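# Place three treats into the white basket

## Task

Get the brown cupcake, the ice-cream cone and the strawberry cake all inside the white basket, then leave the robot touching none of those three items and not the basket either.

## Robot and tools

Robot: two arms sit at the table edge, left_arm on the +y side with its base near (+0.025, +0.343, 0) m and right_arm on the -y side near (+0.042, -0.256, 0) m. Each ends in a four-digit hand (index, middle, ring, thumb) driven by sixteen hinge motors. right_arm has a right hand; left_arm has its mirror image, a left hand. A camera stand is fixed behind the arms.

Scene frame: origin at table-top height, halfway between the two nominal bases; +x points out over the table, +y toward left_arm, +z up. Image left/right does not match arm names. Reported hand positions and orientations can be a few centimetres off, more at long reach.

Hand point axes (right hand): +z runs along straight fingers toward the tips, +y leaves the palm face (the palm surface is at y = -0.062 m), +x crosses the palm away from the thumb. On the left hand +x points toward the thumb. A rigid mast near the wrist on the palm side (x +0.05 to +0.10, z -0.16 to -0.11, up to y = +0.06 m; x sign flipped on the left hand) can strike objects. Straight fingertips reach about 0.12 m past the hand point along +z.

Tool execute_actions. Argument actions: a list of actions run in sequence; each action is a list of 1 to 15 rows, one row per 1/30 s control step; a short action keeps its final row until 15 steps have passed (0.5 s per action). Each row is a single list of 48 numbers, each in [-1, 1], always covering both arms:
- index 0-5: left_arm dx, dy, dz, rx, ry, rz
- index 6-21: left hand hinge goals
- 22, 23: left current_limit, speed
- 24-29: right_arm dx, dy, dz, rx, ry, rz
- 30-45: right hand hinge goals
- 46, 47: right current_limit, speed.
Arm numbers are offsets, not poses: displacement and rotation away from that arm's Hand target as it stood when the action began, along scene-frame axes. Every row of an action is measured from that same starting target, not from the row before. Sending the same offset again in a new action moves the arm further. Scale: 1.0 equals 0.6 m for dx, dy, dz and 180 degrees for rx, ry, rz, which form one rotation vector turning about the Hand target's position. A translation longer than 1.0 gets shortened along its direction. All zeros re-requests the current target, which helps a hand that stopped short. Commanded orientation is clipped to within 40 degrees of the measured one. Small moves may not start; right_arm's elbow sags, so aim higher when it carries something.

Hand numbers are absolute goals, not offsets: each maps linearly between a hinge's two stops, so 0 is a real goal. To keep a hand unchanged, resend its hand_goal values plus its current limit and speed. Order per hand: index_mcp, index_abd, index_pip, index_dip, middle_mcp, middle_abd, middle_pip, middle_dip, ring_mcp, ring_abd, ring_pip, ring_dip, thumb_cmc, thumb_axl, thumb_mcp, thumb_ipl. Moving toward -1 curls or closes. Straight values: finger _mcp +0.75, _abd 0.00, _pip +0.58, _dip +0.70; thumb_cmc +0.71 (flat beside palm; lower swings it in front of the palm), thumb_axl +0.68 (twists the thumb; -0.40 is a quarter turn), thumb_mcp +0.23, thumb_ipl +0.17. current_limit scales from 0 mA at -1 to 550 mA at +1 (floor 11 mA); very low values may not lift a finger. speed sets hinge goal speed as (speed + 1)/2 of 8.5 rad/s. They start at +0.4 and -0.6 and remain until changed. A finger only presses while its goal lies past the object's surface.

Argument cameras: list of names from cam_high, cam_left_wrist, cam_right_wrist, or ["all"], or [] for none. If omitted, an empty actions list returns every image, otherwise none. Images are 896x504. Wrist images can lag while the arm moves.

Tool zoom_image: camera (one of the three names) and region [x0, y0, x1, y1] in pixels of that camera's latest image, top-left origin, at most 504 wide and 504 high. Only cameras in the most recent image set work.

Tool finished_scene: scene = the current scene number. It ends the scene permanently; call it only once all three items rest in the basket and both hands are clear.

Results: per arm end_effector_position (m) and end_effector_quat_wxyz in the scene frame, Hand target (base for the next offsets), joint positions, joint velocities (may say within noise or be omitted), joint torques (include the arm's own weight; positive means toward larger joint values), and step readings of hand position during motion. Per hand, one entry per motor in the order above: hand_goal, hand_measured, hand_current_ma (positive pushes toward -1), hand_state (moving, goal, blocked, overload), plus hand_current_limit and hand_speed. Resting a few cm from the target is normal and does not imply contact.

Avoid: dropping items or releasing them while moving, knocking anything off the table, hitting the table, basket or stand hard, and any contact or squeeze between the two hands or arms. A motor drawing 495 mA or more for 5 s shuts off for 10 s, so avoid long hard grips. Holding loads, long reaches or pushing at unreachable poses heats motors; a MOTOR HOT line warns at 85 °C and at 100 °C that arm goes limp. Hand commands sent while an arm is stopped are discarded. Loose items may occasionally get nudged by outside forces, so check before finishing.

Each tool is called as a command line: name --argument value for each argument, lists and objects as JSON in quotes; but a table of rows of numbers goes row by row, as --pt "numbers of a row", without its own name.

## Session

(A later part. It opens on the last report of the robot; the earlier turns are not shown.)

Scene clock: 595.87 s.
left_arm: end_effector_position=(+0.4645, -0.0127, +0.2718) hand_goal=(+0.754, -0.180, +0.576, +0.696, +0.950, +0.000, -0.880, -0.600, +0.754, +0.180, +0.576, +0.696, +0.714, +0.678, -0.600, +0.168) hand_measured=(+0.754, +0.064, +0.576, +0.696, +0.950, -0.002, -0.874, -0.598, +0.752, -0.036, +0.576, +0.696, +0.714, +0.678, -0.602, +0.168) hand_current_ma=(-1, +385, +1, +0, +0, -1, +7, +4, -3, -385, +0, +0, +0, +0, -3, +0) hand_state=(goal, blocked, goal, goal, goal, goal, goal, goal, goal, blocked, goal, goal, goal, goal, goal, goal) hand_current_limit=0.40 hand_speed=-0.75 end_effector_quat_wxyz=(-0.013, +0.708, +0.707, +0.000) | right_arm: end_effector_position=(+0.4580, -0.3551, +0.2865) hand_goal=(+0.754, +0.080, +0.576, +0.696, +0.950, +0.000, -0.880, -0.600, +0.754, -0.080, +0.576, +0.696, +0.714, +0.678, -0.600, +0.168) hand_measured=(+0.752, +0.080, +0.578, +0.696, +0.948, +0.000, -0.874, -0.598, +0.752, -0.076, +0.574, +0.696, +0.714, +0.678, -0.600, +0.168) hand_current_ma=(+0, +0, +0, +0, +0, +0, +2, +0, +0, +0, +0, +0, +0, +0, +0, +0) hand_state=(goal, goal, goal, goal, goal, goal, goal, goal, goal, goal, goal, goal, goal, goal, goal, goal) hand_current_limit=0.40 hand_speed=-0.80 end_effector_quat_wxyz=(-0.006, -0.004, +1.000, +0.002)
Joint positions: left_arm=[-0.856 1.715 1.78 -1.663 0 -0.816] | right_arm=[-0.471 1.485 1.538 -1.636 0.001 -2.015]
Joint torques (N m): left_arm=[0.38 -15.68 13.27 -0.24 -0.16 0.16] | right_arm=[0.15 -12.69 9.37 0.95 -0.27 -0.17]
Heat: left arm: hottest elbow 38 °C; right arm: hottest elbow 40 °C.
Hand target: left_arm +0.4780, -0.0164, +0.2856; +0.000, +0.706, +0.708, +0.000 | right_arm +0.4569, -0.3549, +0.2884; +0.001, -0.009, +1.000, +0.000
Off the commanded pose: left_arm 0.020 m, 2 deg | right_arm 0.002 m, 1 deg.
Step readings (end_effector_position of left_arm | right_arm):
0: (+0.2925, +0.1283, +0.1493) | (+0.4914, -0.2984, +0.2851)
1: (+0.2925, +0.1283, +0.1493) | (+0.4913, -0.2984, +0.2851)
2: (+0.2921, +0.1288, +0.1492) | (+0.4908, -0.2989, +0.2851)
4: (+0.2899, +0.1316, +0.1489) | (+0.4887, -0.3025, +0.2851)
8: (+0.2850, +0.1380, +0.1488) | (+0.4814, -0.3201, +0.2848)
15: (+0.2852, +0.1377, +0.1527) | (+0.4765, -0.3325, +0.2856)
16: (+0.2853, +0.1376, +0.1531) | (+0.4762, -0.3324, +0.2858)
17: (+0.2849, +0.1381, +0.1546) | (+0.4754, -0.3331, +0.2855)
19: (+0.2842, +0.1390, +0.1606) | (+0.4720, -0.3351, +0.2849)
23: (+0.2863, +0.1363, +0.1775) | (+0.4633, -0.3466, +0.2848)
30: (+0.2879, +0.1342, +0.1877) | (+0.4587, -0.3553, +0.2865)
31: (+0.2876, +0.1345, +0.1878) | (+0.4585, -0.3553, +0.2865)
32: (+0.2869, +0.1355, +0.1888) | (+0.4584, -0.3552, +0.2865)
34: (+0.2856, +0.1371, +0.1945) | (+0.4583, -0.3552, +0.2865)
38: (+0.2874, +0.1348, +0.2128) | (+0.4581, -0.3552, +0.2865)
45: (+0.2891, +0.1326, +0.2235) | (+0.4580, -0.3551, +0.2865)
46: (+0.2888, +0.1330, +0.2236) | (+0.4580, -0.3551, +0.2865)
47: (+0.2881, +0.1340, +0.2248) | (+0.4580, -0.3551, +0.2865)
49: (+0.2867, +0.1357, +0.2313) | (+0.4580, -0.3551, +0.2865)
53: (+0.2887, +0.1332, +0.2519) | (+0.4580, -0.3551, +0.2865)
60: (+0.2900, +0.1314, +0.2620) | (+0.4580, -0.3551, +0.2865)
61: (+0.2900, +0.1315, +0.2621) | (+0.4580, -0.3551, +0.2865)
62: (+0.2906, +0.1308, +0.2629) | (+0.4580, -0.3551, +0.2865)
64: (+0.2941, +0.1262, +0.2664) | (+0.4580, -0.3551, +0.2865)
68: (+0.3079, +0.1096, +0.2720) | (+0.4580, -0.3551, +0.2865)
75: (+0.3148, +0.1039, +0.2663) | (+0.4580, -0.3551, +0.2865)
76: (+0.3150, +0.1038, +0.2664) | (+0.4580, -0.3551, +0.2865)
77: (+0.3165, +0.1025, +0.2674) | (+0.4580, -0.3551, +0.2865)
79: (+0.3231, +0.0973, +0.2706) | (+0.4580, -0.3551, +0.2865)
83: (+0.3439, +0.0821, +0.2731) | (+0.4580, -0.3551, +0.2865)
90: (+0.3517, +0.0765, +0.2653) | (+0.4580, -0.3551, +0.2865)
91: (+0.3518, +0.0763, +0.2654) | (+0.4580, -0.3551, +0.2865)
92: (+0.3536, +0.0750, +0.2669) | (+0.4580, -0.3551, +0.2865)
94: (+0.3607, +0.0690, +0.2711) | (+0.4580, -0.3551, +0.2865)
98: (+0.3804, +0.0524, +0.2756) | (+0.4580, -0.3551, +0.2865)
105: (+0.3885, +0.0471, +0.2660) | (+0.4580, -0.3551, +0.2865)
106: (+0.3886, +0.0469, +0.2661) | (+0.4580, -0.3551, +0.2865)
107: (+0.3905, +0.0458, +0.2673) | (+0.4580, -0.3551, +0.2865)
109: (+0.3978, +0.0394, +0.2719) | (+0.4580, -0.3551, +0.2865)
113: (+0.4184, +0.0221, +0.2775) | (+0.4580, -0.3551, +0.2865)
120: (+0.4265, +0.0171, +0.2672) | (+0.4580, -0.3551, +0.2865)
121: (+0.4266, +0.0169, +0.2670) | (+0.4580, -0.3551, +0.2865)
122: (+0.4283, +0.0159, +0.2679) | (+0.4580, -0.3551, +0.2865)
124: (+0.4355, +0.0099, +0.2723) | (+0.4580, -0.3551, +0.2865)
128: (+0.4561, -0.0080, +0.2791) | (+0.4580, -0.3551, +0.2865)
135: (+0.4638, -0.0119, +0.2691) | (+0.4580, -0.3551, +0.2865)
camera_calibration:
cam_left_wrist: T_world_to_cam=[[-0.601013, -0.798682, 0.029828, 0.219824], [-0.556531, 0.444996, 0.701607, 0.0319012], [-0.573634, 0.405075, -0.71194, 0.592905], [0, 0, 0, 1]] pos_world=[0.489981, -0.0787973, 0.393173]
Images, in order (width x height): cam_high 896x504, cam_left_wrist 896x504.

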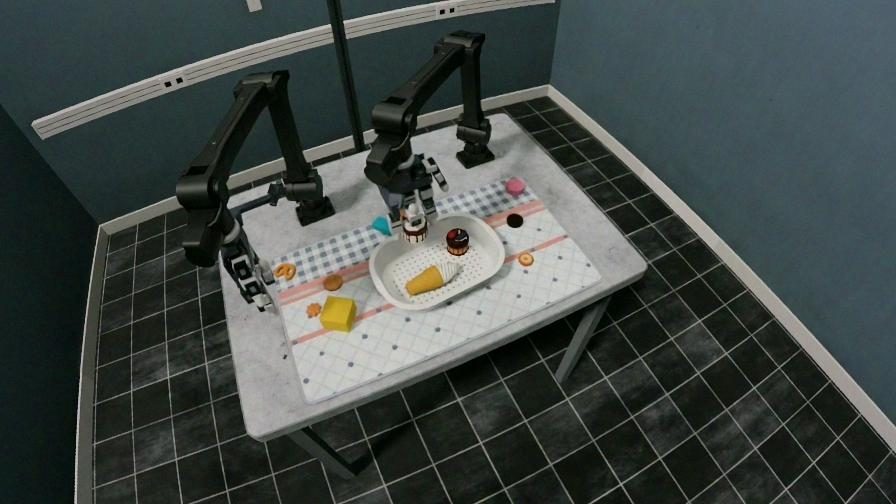

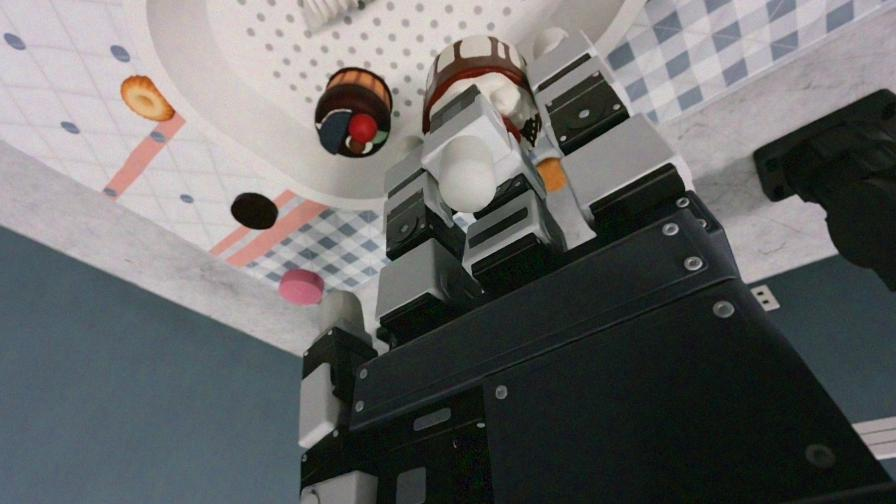

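execute_actions --actions '[[[-0.011,0,-0.07,0,0,0,0.754,-0.18,0.576,0.696,0.95,0,-0.88,-0.6,0.754,0.18,0.576,0.696,0.714,0.678,-0.6,0.168,0.4,-0.75,0,0,0,0,0,0,0.754,0.08,0.576,0.696,0.95,0,-0.88,-0.6,0.754,-0.08,0.576,0.696,0.714,0.678,-0.6,0.168,0.4,-0.8]],[[0,0,-0.07,0,0,0,0.754,-0.18,0.576,0.696,0.95,0,-0.88,-0.6,0.754,0.18,0.576,0.696,0.714,0.678,-0.6,0.168,0.4,-0.75,0,0,0,0,0,0,0.754,0.08,0.576,0.696,0.95,0,-0.88,-0.6,0.754,-0.08,0.576,0.696,0.714,0.678,-0.6,0.168,0.4,-0.8]]]' --cameras '["cam_high", "cam_left_wrist"]'

zoom_image --camera "cam_high" --region '[350, 190, 530, 320]'

Scene clock: 610.17 s.
left_arm: end_effector_position=(+0.4656, -0.0139, +0.2012) hand_goal=(+0.754, -0.180, +0.576, +0.696, +0.950, +0.000, -0.880, -0.600, +0.754, +0.180, +0.576, +0.696, +0.714, +0.678, -0.600, +0.168) hand_measured=(+0.754, +0.064, +0.576, +0.696, +0.950, -0.002, -0.874, -0.598, +0.752, -0.036, +0.576, +0.696, +0.714, +0.678, -0.602, +0.168) hand_current_ma=(-1, +385, +1, +0, +0, -1, +7, +4, -3, -385, +0, +0, +0, +0, -3, +0) hand_state=(goal, blocked, goal, goal, goal, goal, goal, goal, goal, blocked, goal, goal, goal, goal, goal, goal) hand_current_limit=0.40 hand_speed=-0.75 end_effector_quat_wxyz=(-0.006, +0.708, +0.707, +0.000) | right_arm: end_effector_position=(+0.4580, -0.3551, +0.2865) hand_goal=(+0.754, +0.080, +0.576, +0.696, +0.950, +0.000, -0.880, -0.600, +0.754, -0.080, +0.576, +0.696, +0.714, +0.678, -0.600, +0.168) hand_measured=(+0.752, +0.080, +0.578, +0.696, +0.948, +0.000, -0.874, -0.598, +0.752, -0.076, +0.574, +0.696, +0.714, +0.678, -0.600, +0.168) hand_current_ma=(+0, +0, +0, +0, +0, +0, +2, +0, +0, +0, +0, +0, +0, +0, +0, +0) hand_state=(goal, goal, goal, goal, goal, goal, goal, goal, goal, goal, goal, goal, goal, goal, goal, goal) hand_current_limit=0.40 hand_speed=-0.80 end_effector_quat_wxyz=(-0.006, -0.004, +1.000, +0.002)
Joint positions: left_arm=[-0.856 1.715 1.594 -1.462 0 -0.816] | right_arm=[-0.471 1.485 1.538 -1.636 0.001 -2.015]
Joint torques (N m): left_arm=[-0.38 -16.21 9.66 0.51 -0.13 0.08] | right_arm=[0.15 -12.51 9.39 0.94 -0.26 -0.16]
Heat: left arm: hottest elbow 39 °C; right arm: hottest elbow 39 °C.
Hand target: left_arm +0.4715, -0.0164, +0.2017; +0.000, +0.706, +0.708, +0.000 | right_arm +0.4569, -0.3549, +0.2884; +0.001, -0.009, +1.000, +0.000
Off the commanded pose: left_arm 0.006 m, 1 deg | right_arm 0.002 m, 1 deg.
Step readings (end_effector_position of left_arm | right_arm):
0: (+0.4645, -0.0127, +0.2718) | (+0.4580, -0.3551, +0.2865)
1: (+0.4645, -0.0127, +0.2718) | (+0.4580, -0.3551, +0.2865)
2: (+0.4649, -0.0132, +0.2718) | (+0.4580, -0.3551, +0.2865)
4: (+0.4676, -0.0161, +0.2678) | (+0.4580, -0.3551, +0.2865)
8: (+0.4673, -0.0157, +0.2486) | (+0.4580, -0.3551, +0.2865)
15: (+0.4661, -0.0145, +0.2399) | (+0.4580, -0.3551, +0.2865)
16: (+0.4663, -0.0147, +0.2396) | (+0.4580, -0.3551, +0.2865)
17: (+0.4670, -0.0154, +0.2377) | (+0.4580, -0.3551, +0.2865)
19: (+0.4684, -0.0170, +0.2294) | (+0.4580, -0.3551, +0.2865)
23: (+0.4653, -0.0136, +0.2070) | (+0.4580, -0.3551, +0.2865)
30: (+0.4653, -0.0136, +0.2012) | (+0.4580, -0.3551, +0.2865)
camera_calibration:
cam_left_wrist: T_world_to_cam=[[-0.601281, -0.798385, 0.032304, 0.221276], [-0.563486, 0.452343, 0.691281, 0.0880186], [-0.566521, 0.397451, -0.721864, 0.542314], [0, 0, 0, 1]] pos_world=[0.489879, -0.0786943, 0.323483]
Images, in order (width x height): cam_high 896x504, cam_left_wrist 896x504.

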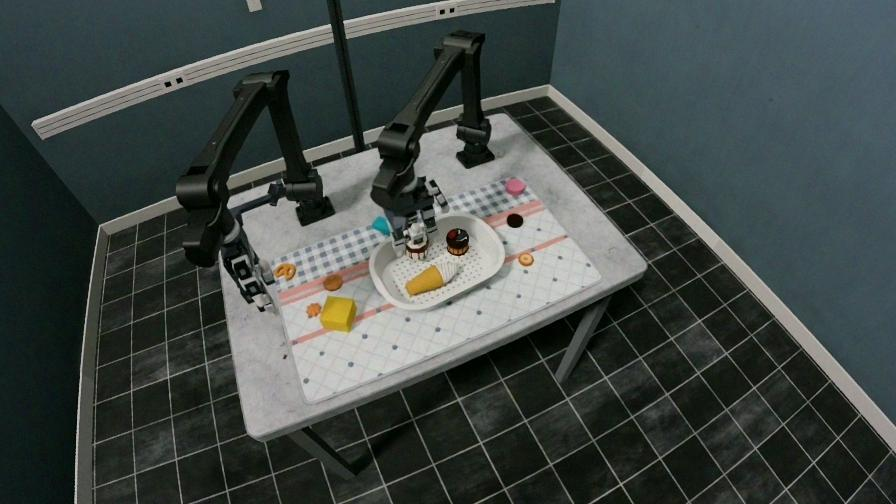

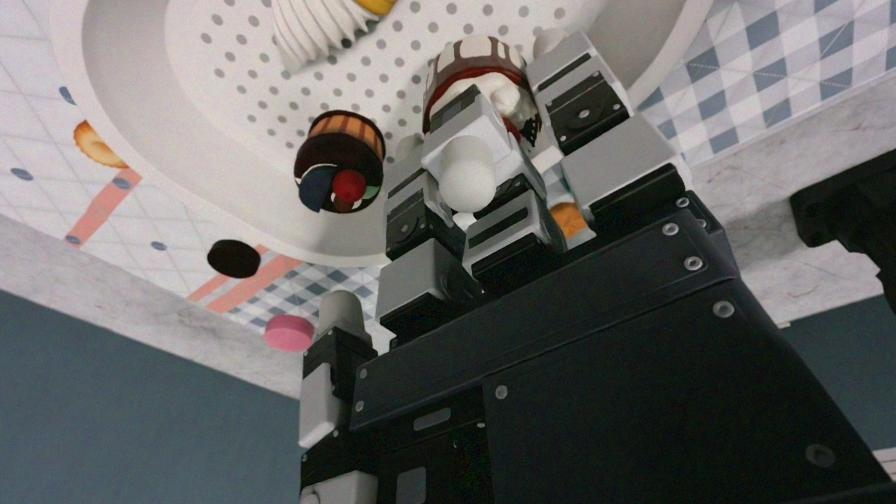

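Scaled by 2.800 from the camera's 896x504 image, which has a finer 1280x720 frame.

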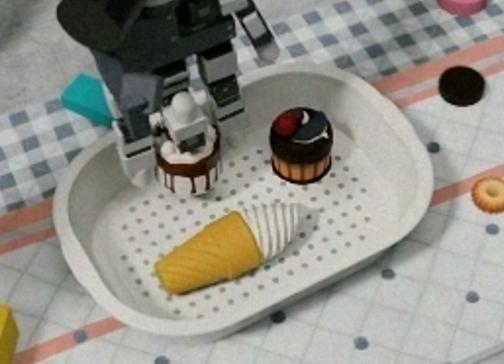

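execute_actions --actions '[[[0.004,0,-0.04,0,0,0,0.754,-0.18,0.576,0.696,0.95,0,-0.88,-0.6,0.754,0.18,0.576,0.696,0.714,0.678,-0.6,0.168,0.4,-0.75,0,0,0,0,0,0,0.754,0.08,0.576,0.696,0.95,0,-0.88,-0.6,0.754,-0.08,0.576,0.696,0.714,0.678,-0.6,0.168,0.4,-0.8]],[[0,0,-0.025,0,0,0,0.754,-0.18,0.576,0.696,0.95,0,-0.88,-0.6,0.754,0.18,0.576,0.696,0.714,0.678,-0.6,0.168,0.4,-0.75,0,0,0,0,0,0,0.754,0.08,0.576,0.696,0.95,0,-0.88,-0.6,0.754,-0.08,0.576,0.696,0.714,0.678,-0.6,0.168,0.4,-0.8]]]'

execute_actions --actions '[[[0,0,-0.012,0,0,0,0.754,-0.18,0.576,0.696,0.95,0,-0.88,-0.6,0.754,0.18,0.576,0.696,0.714,0.678,-0.6,0.168,0.4,-0.75,0,0,0,0,0,0,0.754,0.08,0.576,0.696,0.95,0,-0.88,-0.6,0.754,-0.08,0.576,0.696,0.714,0.678,-0.6,0.168,0.4,-0.8]]]'

Scene clock: 631.13 s.
left_arm: end_effector_position=(+0.4672, -0.0156, +0.1698) hand_goal=(+0.754, -0.180, +0.576, +0.696, +0.950, +0.000, -0.880, -0.600, +0.754, +0.180, +0.576, +0.696, +0.714, +0.678, -0.600, +0.168) hand_measured=(+0.754, +0.064, +0.576, +0.696, +0.950, -0.002, -0.874, -0.598, +0.752, -0.036, +0.576, +0.696, +0.714, +0.678, -0.602, +0.168) hand_current_ma=(-1, +385, +1, +0, +0, -1, +7, +4, -3, -385, +0, +0, +0, +0, -3, +0) hand_state=(goal, blocked, goal, goal, goal, goal, goal, goal, goal, blocked, goal, goal, goal, goal, goal, goal) hand_current_limit=0.40 hand_speed=-0.75 end_effector_quat_wxyz=(+0.001, +0.708, +0.707, +0.000) | right_arm: end_effector_position=(+0.4580, -0.3551, +0.2865) hand_goal=(+0.754, +0.080, +0.576, +0.696, +0.950, +0.000, -0.880, -0.600, +0.754, -0.080, +0.576, +0.696, +0.714, +0.678, -0.600, +0.168) hand_measured=(+0.752, +0.080, +0.578, +0.696, +0.948, +0.000, -0.874, -0.598, +0.752, -0.076, +0.574, +0.696, +0.714, +0.678, -0.600, +0.168) hand_current_ma=(+0, +0, +0, +0, +0, +0, +2, +0, +0, +0, +0, +0, +0, +0, +0, +0) hand_state=(goal, goal, goal, goal, goal, goal, goal, goal, goal, goal, goal, goal, goal, goal, goal, goal) hand_current_limit=0.40 hand_speed=-0.80 end_effector_quat_wxyz=(-0.006, -0.004, +1.000, +0.002)
Joint positions: left_arm=[-0.856 1.725 1.522 -1.366 0 -0.816] | right_arm=[-0.471 1.485 1.538 -1.636 0.001 -2.015]
Joint torques (N m): left_arm=[-0.09 -15.33 9.16 0.55 -0.13 0.11] | right_arm=[0.26 -12.75 9.36 0.94 -0.28 -0.18]
Heat: left arm: hottest elbow 39 °C; right arm: hottest elbow 39 °C.
Hand target: left_arm +0.4738, -0.0163, +0.1627; +0.000, +0.706, +0.708, +0.000 | right_arm +0.4569, -0.3549, +0.2884; +0.001, -0.009, +1.000, +0.000
Off the commanded pose: left_arm 0.010 m, 0 deg | right_arm 0.002 m, 1 deg.
Step readings (end_effector_position of left_arm | right_arm):
0: (+0.4656, -0.0139, +0.2012) | (+0.4580, -0.3551, +0.2865)
1: (+0.4656, -0.0139, +0.2011) | (+0.4580, -0.3551, +0.2865)
2: (+0.4660, -0.0143, +0.2005) | (+0.4580, -0.3551, +0.2865)
4: (+0.4675, -0.0159, +0.1974) | (+0.4580, -0.3551, +0.2865)
8: (+0.4666, -0.0150, +0.1881) | (+0.4580, -0.3551, +0.2865)
15: (+0.4669, -0.0153, +0.1842) | (+0.4580, -0.3551, +0.2865)
16: (+0.4669, -0.0153, +0.1840) | (+0.4580, -0.3551, +0.2865)
17: (+0.4673, -0.0157, +0.1837) | (+0.4580, -0.3551, +0.2865)
19: (+0.4680, -0.0165, +0.1814) | (+0.4580, -0.3551, +0.2865)
23: (+0.4670, -0.0155, +0.1743) | (+0.4580, -0.3551, +0.2865)
30: (+0.4671, -0.0155, +0.1698) | (+0.4580, -0.3551, +0.2865)

Scene clock: 631.83 s.
left_arm: end_effector_position=(+0.4674, -0.0158, +0.1651) hand_goal=(+0.754, -0.180, +0.576, +0.696, +0.950, +0.000, -0.880, -0.600, +0.754, +0.180, +0.576, +0.696, +0.714, +0.678, -0.600, +0.168) hand_measured=(+0.754, +0.064, +0.576, +0.696, +0.950, -0.002, -0.874, -0.598, +0.752, -0.036, +0.576, +0.696, +0.714, +0.678, -0.602, +0.168) hand_current_ma=(-1, +385, +1, +0, +0, -1, +7, +4, -3, -385, +0, +0, +0, +0, -3, +0) hand_state=(goal, blocked, goal, goal, goal, goal, goal, goal, goal, blocked, goal, goal, goal, goal, goal, goal) hand_current_limit=0.40 hand_speed=-0.75 end_effector_quat_wxyz=(+0.003, +0.708, +0.707, +0.000) | right_arm: end_effector_position=(+0.4580, -0.3551, +0.2865) hand_goal=(+0.754, +0.080, +0.576, +0.696, +0.950, +0.000, -0.880, -0.600, +0.754, -0.080, +0.576, +0.696, +0.714, +0.678, -0.600, +0.168) hand_measured=(+0.752, +0.080, +0.578, +0.696, +0.948, +0.000, -0.874, -0.598, +0.752, -0.076, +0.574, +0.696, +0.714, +0.678, -0.600, +0.168) hand_current_ma=(+0, +0, +0, +0, +0, +0, +2, +0, +0, +0, +0, +0, +0, +0, +0, +0) hand_state=(goal, goal, goal, goal, goal, goal, goal, goal, goal, goal, goal, goal, goal, goal, goal, goal) hand_current_limit=0.40 hand_speed=-0.80 end_effector_quat_wxyz=(-0.006, -0.004, +1.000, +0.002)
Joint positions: left_arm=[-0.856 1.726 1.511 -1.35 0 -0.816] | right_arm=[-0.471 1.485 1.538 -1.636 0.001 -2.015]
Joint torques (N m): left_arm=[-0.09 -15.03 8.95 0.62 -0.13 0.11] | right_arm=[0.26 -12.63 9.35 0.95 -0.27 -0.17]
Heat: left arm: hottest elbow 39 °C; right arm: hottest elbow 39 °C.
Hand target: left_arm +0.4738, -0.0164, +0.1554; +0.000, +0.706, +0.708, +0.000 | right_arm +0.4569, -0.3549, +0.2884; +0.001, -0.009, +1.000, +0.000
Off the commanded pose: left_arm 0.012 m, 0 deg | right_arm 0.002 m, 1 deg.
Step readings (end_effector_position of left_arm | right_arm):
0: (+0.4672, -0.0156, +0.1698) | (+0.4580, -0.3551, +0.2865)
1: (+0.4673, -0.0157, +0.1698) | (+0.4580, -0.3551, +0.2865)
2: (+0.4674, -0.0158, +0.1697) | (+0.4580, -0.3551, +0.2865)
4: (+0.4679, -0.0163, +0.1689) | (+0.4580, -0.3551, +0.2865)
8: (+0.4674, -0.0159, +0.1659) | (+0.4580, -0.3551, +0.2865)
15: (+0.4674, -0.0158, +0.1651) | (+0.4580, -0.3551, +0.2865)

execute_actions --actions '[[[0,0,-0.01,0,0,0,0.754,-0.18,0.576,0.696,0.95,0,-0.88,-0.6,0.754,0.18,0.576,0.696,0.714,0.678,-0.6,0.168,0.4,-0.75,0,0,0,0,0,0,0.754,0.08,0.576,0.696,0.95,0,-0.88,-0.6,0.754,-0.08,0.576,0.696,0.714,0.678,-0.6,0.168,0.4,-0.8]]]'

Scene clock: 643.63 s.
left_arm: end_effector_position=(+0.4683, -0.0168, +0.1645) hand_goal=(+0.754, -0.180, +0.576, +0.696, +0.950, +0.000, -0.880, -0.600, +0.754, +0.180, +0.576, +0.696, +0.714, +0.678, -0.600, +0.168) hand_measured=(+0.758, +0.064, +0.578, +0.696, +0.950, -0.002, -0.874, -0.598, +0.754, -0.036, +0.576, +0.696, +0.714, +0.678, -0.602, +0.168) hand_current_ma=(+4, +385, +1, +0, +0, -1, +7, +4, +0, -385, +0, +0, +0, +0, -3, +0) hand_state=(goal, blocked, goal, goal, goal, goal, goal, goal, goal, blocked, goal, goal, goal, goal, goal, goal) hand_current_limit=0.40 hand_speed=-0.75 end_effector_quat_wxyz=(+0.006, +0.708, +0.707, +0.000) | right_arm: end_effector_position=(+0.4580, -0.3551, +0.2865) hand_goal=(+0.754, +0.080, +0.576, +0.696, +0.950, +0.000, -0.880, -0.600, +0.754, -0.080, +0.576, +0.696, +0.714, +0.678, -0.600, +0.168) hand_measured=(+0.752, +0.080, +0.578, +0.696, +0.948, +0.000, -0.874, -0.598, +0.752, -0.076, +0.574, +0.696, +0.714, +0.678, -0.600, +0.168) hand_current_ma=(+0, +0, +0, +0, +0, +0, +2, +0, +0, +0, +0, +0, +0, +0, +0, +0) hand_state=(goal, goal, goal, goal, goal, goal, goal, goal, goal, goal, goal, goal, goal, goal, goal, goal) hand_current_limit=0.40 hand_speed=-0.80 end_effector_quat_wxyz=(-0.006, -0.004, +1.000, +0.002)
Joint positions: left_arm=[-0.856 1.726 1.509 -1.341 0 -0.816] | right_arm=[-0.471 1.485 1.538 -1.636 0.001 -2.015]
Joint torques (N m): left_arm=[-0.15 -14.8 8.14 0.88 -0.13 0.11] | right_arm=[0.26 -12.57 9.33 0.91 -0.27 -0.17]
Heat: left arm: hottest elbow 39 °C; right arm: hottest elbow 39 °C.
Hand target: left_arm +0.4738, -0.0163, +0.1493; +0.000, +0.706, +0.708, +0.000 | right_arm +0.4569, -0.3549, +0.2884; +0.001, -0.009, +1.000, +0.000
Off the commanded pose: left_arm 0.016 m, 1 deg | right_arm 0.002 m, 1 deg.
Step readings (end_effector_position of left_arm | right_arm):
0: (+0.4674, -0.0158, +0.1651) | (+0.4580, -0.3551, +0.2865)
1: (+0.4674, -0.0159, +0.1651) | (+0.4580, -0.3551, +0.2865)
2: (+0.4674, -0.0159, +0.1650) | (+0.4580, -0.3551, +0.2865)
4: (+0.4676, -0.0161, +0.1647) | (+0.4580, -0.3551, +0.2865)
8: (+0.4682, -0.0167, +0.1646) | (+0.4580, -0.3551, +0.2865)
15: (+0.4683, -0.0168, +0.1645) | (+0.4580, -0.3551, +0.2865)

execute_actions --actions '[[[0,0,0.012,0,0,0,0.754,0.062,0.576,0.696,0.95,0,-0.88,-0.6,0.754,-0.038,0.576,0.696,0.714,0.678,-0.6,0.168,0.4,-0.8,0,0,0,0,0,0,0.754,0.08,0.576,0.696,0.95,0,-0.88,-0.6,0.754,-0.08,0.576,0.696,0.714,0.678,-0.6,0.168,0.4,-0.8]],[[0,0,0,0,0,0,0.754,0.1,0.576,0.696,0.95,0,-0.88,-0.6,0.754,-0.08,0.576,0.696,0.714,0.678,-0.6,0.168,0.4,-0.9,0,0,0,0,0,0,0.754,0.08,0.576,0.696,0.95,0,-0.88,-0.6,0.754,-0.08,0.576,0.696,0.714,0.678,-0.6,0.168,0.4,-0.8]],[[0,0,0,0,0,0,0.754,0.14,0.576,0.696,0.95,0,-0.88,-0.6,0.754,-0.13,0.576,0.696,0.714,0.678,-0.6,0.168,0.4,-0.86,0,0,0,0,0,0,0.754,0.08,0.576,0.696,0.95,0,-0.88,-0.6,0.754,-0.08,0.576,0.696,0.714,0.678,-0.6,0.168,0.4,-0.8]]]' --cameras '["cam_high", "cam_left_wrist"]'

zoom_image --camera "cam_high" --region '[350, 190, 530, 320]'

Scene clock: 656.43 s.
left_arm: end_effector_position=(+0.4683, -0.0168, +0.1645) hand_goal=(+0.754, +0.140, +0.576, +0.696, +0.950, +0.000, -0.880, -0.600, +0.754, -0.130, +0.576, +0.696, +0.714, +0.678, -0.600, +0.168) hand_measured=(+0.756, +0.134, +0.578, +0.696, +0.950, -0.002, -0.874, -0.598, +0.754, -0.126, +0.576, +0.696, +0.714, +0.678, -0.602, +0.168) hand_current_ma=(+1, -7, +1, +0, +0, -1, +7, +4, +0, +4, +0, +0, +0, +0, -3, +0) hand_state=(goal, goal, goal, goal, goal, goal, goal, goal, goal, goal, goal, goal, goal, goal, goal, goal) hand_current_limit=0.40 hand_speed=-0.86 end_effector_quat_wxyz=(+0.006, +0.708, +0.707, +0.000) | right_arm: end_effector_position=(+0.4580, -0.3551, +0.2865) hand_goal=(+0.754, +0.080, +0.576, +0.696, +0.950, +0.000, -0.880, -0.600, +0.754, -0.080, +0.576, +0.696, +0.714, +0.678, -0.600, +0.168) hand_measured=(+0.752, +0.080, +0.578, +0.696, +0.948, +0.000, -0.874, -0.598, +0.752, -0.076, +0.574, +0.696, +0.714, +0.678, -0.600, +0.168) hand_current_ma=(+0, +0, +0, +0, +0, +0, +2, +0, +0, +0, +0, +0, +0, +0, +0, +0) hand_state=(goal, goal, goal, goal, goal, goal, goal, goal, goal, goal, goal, goal, goal, goal, goal, goal) hand_current_limit=0.40 hand_speed=-0.80 end_effector_quat_wxyz=(-0.006, -0.004, +1.000, +0.002)
Joint positions: left_arm=[-0.856 1.726 1.509 -1.341 0 -0.816] | right_arm=[-0.471 1.485 1.538 -1.636 0.001 -2.015]
Joint torques (N m): left_arm=[-0.09 -15.09 9.32 0.21 -0.13 0.11] | right_arm=[0.32 -12.69 9.4 0.94 -0.28 -0.17]
Heat: left arm: hottest elbow 38 °C; right arm: hottest elbow 39 °C.
Hand target: left_arm +0.4738, -0.0163, +0.1565; +0.000, +0.706, +0.708, +0.000 | right_arm +0.4569, -0.3549, +0.2884; +0.001, -0.009, +1.000, +0.000
Off the commanded pose: left_arm 0.010 m, 1 deg | right_arm 0.002 m, 1 deg.
Step readings (end_effector_position of left_arm | right_arm):
0: (+0.4683, -0.0168, +0.1645) | (+0.4580, -0.3551, +0.2865)
1: (+0.4683, -0.0168, +0.1645) | (+0.4580, -0.3551, +0.2865)
2: (+0.4683, -0.0168, +0.1645) | (+0.4580, -0.3551, +0.2865)
4: (+0.4683, -0.0168, +0.1645) | (+0.4580, -0.3551, +0.2865)
8: (+0.4683, -0.0168, +0.1645) | (+0.4580, -0.3551, +0.2865)
15: (+0.4683, -0.0168, +0.1645) | (+0.4580, -0.3551, +0.2865)
16: (+0.4683, -0.0168, +0.1645) | (+0.4580, -0.3551, +0.2865)
17: (+0.4683, -0.0168, +0.1645) | (+0.4580, -0.3551, +0.2865)
19: (+0.4683, -0.0168, +0.1645) | (+0.4580, -0.3551, +0.2865)
23: (+0.4683, -0.0168, +0.1645) | (+0.4580, -0.3551, +0.2865)
30: (+0.4683, -0.0168, +0.1645) | (+0.4580, -0.3551, +0.2865)
31: (+0.4683, -0.0168, +0.1645) | (+0.4580, -0.3551, +0.2865)
32: (+0.4683, -0.0168, +0.1645) | (+0.4580, -0.3551, +0.2865)
34: (+0.4683, -0.0168, +0.1645) | (+0.4580, -0.3551, +0.2865)
38: (+0.4683, -0.0168, +0.1645) | (+0.4580, -0.3551, +0.2865)
45: (+0.4683, -0.0168, +0.1645) | (+0.4580, -0.3551, +0.2865)
camera_calibration:
cam_left_wrist: T_world_to_cam=[[-0.601855, -0.797774, 0.0364357, 0.221359], [-0.574698, 0.46434, 0.673877, 0.124527], [-0.55452, 0.384637, -0.737944, 0.515188], [0, 0, 0, 1]] pos_world=[0.490474, -0.0793892, 0.288199]
Images, in order (width x height): cam_high 896x504, cam_left_wrist 896x504.

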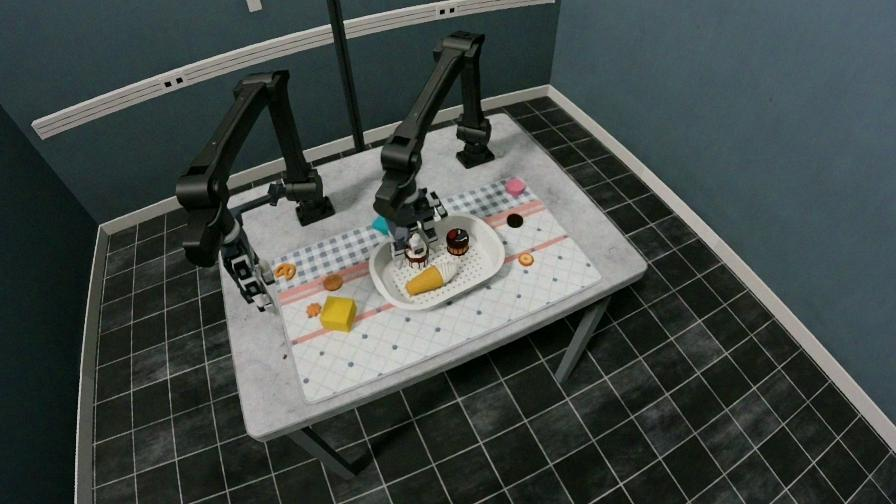

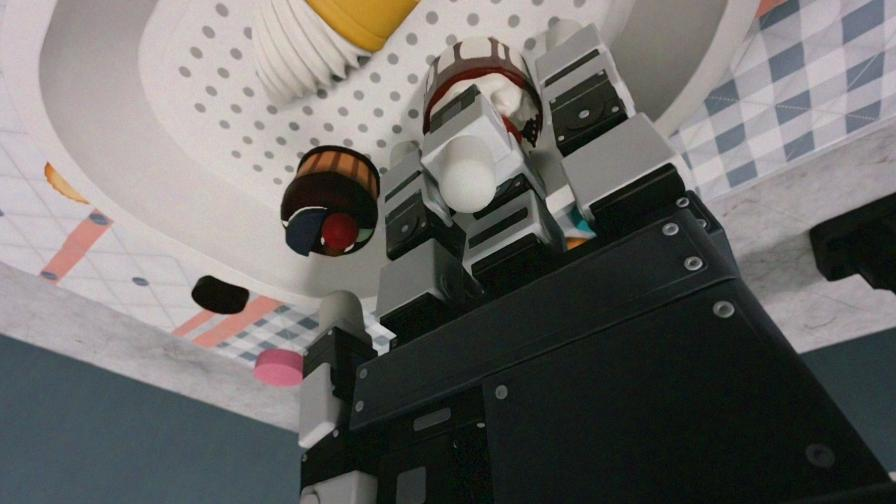

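Scaled by 2.800 from the camera's 896x504 image, which has a finer 1280x720 frame.

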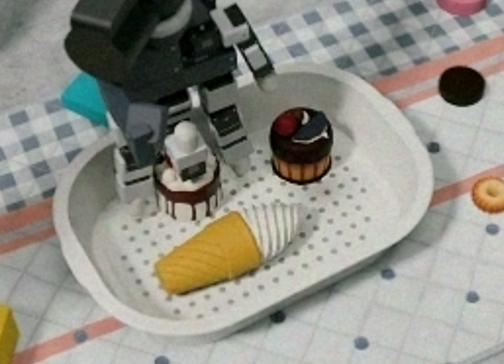

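Released. Lift straight and retreat.

execute_actions --actions '[[[0.008,-0.012,0.06,0,0,0,0.754,0.14,0.576,0.696,0.95,0,-0.88,-0.6,0.754,-0.13,0.576,0.696,0.714,0.678,-0.6,0.168,0.4,-0.75,0,0,0,0,0,0,0.754,0.08,0.576,0.696,0.95,0,-0.88,-0.6,0.754,-0.08,0.576,0.696,0.714,0.678,-0.6,0.168,0.4,-0.8]],[[0,0,0.08,0,0,0,0.754,0.14,0.576,0.696,0.95,0,-0.88,-0.6,0.754,-0.13,0.576,0.696,0.714,0.678,-0.6,0.168,0.4,-0.75,0,0,0,0,0,0,0.754,0.08,0.576,0.696,0.95,0,-0.88,-0.6,0.754,-0.08,0.576,0.696,0.714,0.678,-0.6,0.168,0.4,-0.8]],[[0,0,0.09,0,0,0,0.754,0.14,0.576,0.696,0.95,0,-0.88,-0.6,0.754,-0.13,0.576,0.696,0.714,0.678,-0.6,0.168,0.4,-0.75,0,0,0,0,0,0,0.754,0.08,0.576,0.696,0.95,0,-0.88,-0.6,0.754,-0.08,0.576,0.696,0.714,0.678,-0.6,0.168,0.4,-0.8]],[[-0.04,0.09,0,0,0,0,0.754,0.14,0.576,0.696,0.95,0,-0.88,-0.6,0.754,-0.13,0.576,0.696,0.714,0.678,-0.6,0.168,0.4,-0.75,0,0,0,0,0,0,0.754,0.08,0.576,0.696,0.95,0,-0.88,-0.6,0.754,-0.08,0.576,0.696,0.714,0.678,-0.6,0.168,0.4,-0.8]],[[-0.04,0.09,0,0,0,0,0.754,0.14,0.576,0.696,0.95,0,-0.88,-0.6,0.754,-0.13,0.576,0.696,0.714,0.678,-0.6,0.168,0.4,-0.75,0,0,0,0,0,0,0.754,0.08,0.576,0.696,0.95,0,-0.88,-0.6,0.754,-0.08,0.576,0.696,0.714,0.678,-0.6,0.168,0.4,-0.8]],[[-0.04,0.09,0,0,0,0,0.754,0.14,0.576,0.696,0.95,0,-0.88,-0.6,0.754,-0.13,0.576,0.696,0.714,0.678,-0.6,0.168,0.4,-0.75,0,0,0,0,0,0,0.754,0.08,0.576,0.696,0.95,0,-0.88,-0.6,0.754,-0.08,0.576,0.696,0.714,0.678,-0.6,0.168,0.4,-0.8]]]' --cameras '["cam_high"]'

zoom_image --camera "cam_high" --region '[350, 190, 530, 320]'

Scene clock: 679.30 s.
left_arm: end_effector_position=(+0.4050, +0.1342, +0.2899) hand_goal=(+0.754, +0.140, +0.576, +0.696, +0.950, +0.000, -0.880, -0.600, +0.754, -0.130, +0.576, +0.696, +0.714, +0.678, -0.600, +0.168) hand_measured=(+0.752, +0.136, +0.576, +0.696, +0.948, -0.002, -0.874, -0.598, +0.752, -0.128, +0.576, +0.696, +0.714, +0.678, -0.602, +0.168) hand_current_ma=(-2, -4, +1, +0, -1, -1, +7, +4, -2, +1, +0, +0, +0, +0, -3, +0) hand_state=(goal, goal, goal, goal, goal, goal, goal, goal, goal, goal, goal, goal, goal, goal, goal, goal) hand_current_limit=0.40 hand_speed=-0.75 end_effector_quat_wxyz=(-0.005, +0.707, +0.708, -0.001) | right_arm: end_effector_position=(+0.4580, -0.3551, +0.2865) hand_goal=(+0.754, +0.080, +0.576, +0.696, +0.950, +0.000, -0.880, -0.600, +0.754, -0.080, +0.576, +0.696, +0.714, +0.678, -0.600, +0.168) hand_measured=(+0.752, +0.080, +0.578, +0.696, +0.948, +0.000, -0.874, -0.598, +0.752, -0.076, +0.574, +0.696, +0.714, +0.678, -0.600, +0.168) hand_current_ma=(+0, +0, +0, +0, +0, +0, +2, +0, +0, +0, +0, +0, +0, +0, +0, +0) hand_state=(goal, goal, goal, goal, goal, goal, goal, goal, goal, goal, goal, goal, goal, goal, goal, goal) hand_current_limit=0.40 hand_speed=-0.80 end_effector_quat_wxyz=(-0.006, -0.004, +1.000, +0.002)
Joint positions: left_arm=[-0.703 1.326 1.388 -1.643 0 -0.666] | right_arm=[-0.471 1.485 1.538 -1.636 0.001 -2.015]
Joint torques (N m): left_arm=[0.21 -11.22 9.06 0.12 -0.12 0.17] | right_arm=[0.26 -12.63 9.37 0.94 -0.28 -0.18]
Heat: left arm: hottest elbow 37 °C; right arm: hottest elbow 39 °C.
Hand target: left_arm +0.4065, +0.1384, +0.2947; +0.000, +0.706, +0.708, +0.000 | right_arm +0.4569, -0.3549, +0.2884; +0.001, -0.009, +1.000, +0.000
Off the commanded pose: left_arm 0.007 m, 1 deg | right_arm 0.002 m, 1 deg.
Step readings (end_effector_position of left_arm | right_arm):
0: (+0.4683, -0.0168, +0.1645) | (+0.4580, -0.3551, +0.2865)
1: (+0.4683, -0.0168, +0.1645) | (+0.4580, -0.3551, +0.2865)
2: (+0.4675, -0.0159, +0.1644) | (+0.4580, -0.3551, +0.2865)
4: (+0.4651, -0.0134, +0.1659) | (+0.4580, -0.3551, +0.2865)
8: (+0.4648, -0.0130, +0.1755) | (+0.4580, -0.3551, +0.2865)
15: (+0.4679, -0.0163, +0.1861) | (+0.4580, -0.3551, +0.2865)
16: (+0.4675, -0.0160, +0.1862) | (+0.4580, -0.3551, +0.2865)
17: (+0.4666, -0.0149, +0.1872) | (+0.4580, -0.3551, +0.2865)
19: (+0.4650, -0.0133, +0.1936) | (+0.4580, -0.3551, +0.2865)
23: (+0.4676, -0.0160, +0.2144) | (+0.4580, -0.3551, +0.2865)
30: (+0.4695, -0.0181, +0.2272) | (+0.4580, -0.3551, +0.2865)
31: (+0.4691, -0.0176, +0.2272) | (+0.4580, -0.3551, +0.2865)
32: (+0.4679, -0.0163, +0.2286) | (+0.4580, -0.3551, +0.2865)
34: (+0.4659, -0.0142, +0.2371) | (+0.4580, -0.3551, +0.2865)
38: (+0.4692, -0.0177, +0.2652) | (+0.4580, -0.3551, +0.2865)
45: (+0.4714, -0.0201, +0.2786) | (+0.4580, -0.3551, +0.2865)
46: (+0.4710, -0.0197, +0.2785) | (+0.4580, -0.3551, +0.2865)
47: (+0.4708, -0.0192, +0.2781) | (+0.4580, -0.3551, +0.2865)
49: (+0.4666, -0.0123, +0.2747) | (+0.4580, -0.3551, +0.2865)
53: (+0.4544, +0.0111, +0.2697) | (+0.4580, -0.3551, +0.2865)
60: (+0.4526, +0.0255, +0.2858) | (+0.4580, -0.3551, +0.2865)
61: (+0.4522, +0.0261, +0.2865) | (+0.4580, -0.3551, +0.2865)
62: (+0.4510, +0.0285, +0.2857) | (+0.4580, -0.3551, +0.2865)
64: (+0.4440, +0.0393, +0.2793) | (+0.4580, -0.3551, +0.2865)
68: (+0.4296, +0.0678, +0.2725) | (+0.4580, -0.3551, +0.2865)
75: (+0.4276, +0.0817, +0.2882) | (+0.4580, -0.3551, +0.2865)
76: (+0.4273, +0.0818, +0.2887) | (+0.4580, -0.3551, +0.2865)
77: (+0.4263, +0.0841, +0.2876) | (+0.4580, -0.3551, +0.2865)
79: (+0.4201, +0.0940, +0.2809) | (+0.4580, -0.3551, +0.2865)
83: (+0.4070, +0.1225, +0.2745) | (+0.4580, -0.3551, +0.2865)
90: (+0.4049, +0.1350, +0.2899) | (+0.4580, -0.3551, +0.2865)
Images, in order (width x height): cam_high 896x504.

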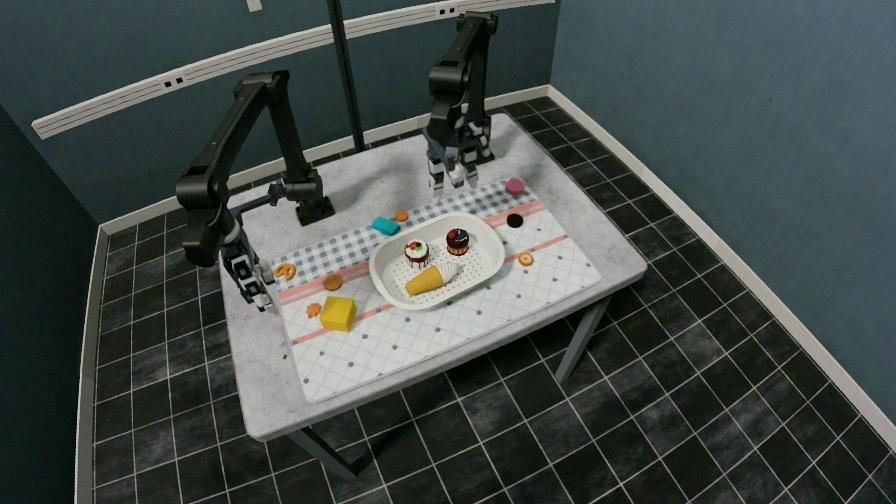

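Scaled by 2.800 from the camera's 896x504 image, which has a finer 1280x720 frame.

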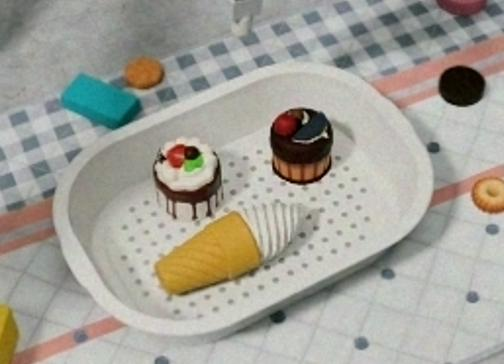

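All three items are in the basket, and both hands are clear of them.

finished_scene --scene 3

The scene is finished: the task was done.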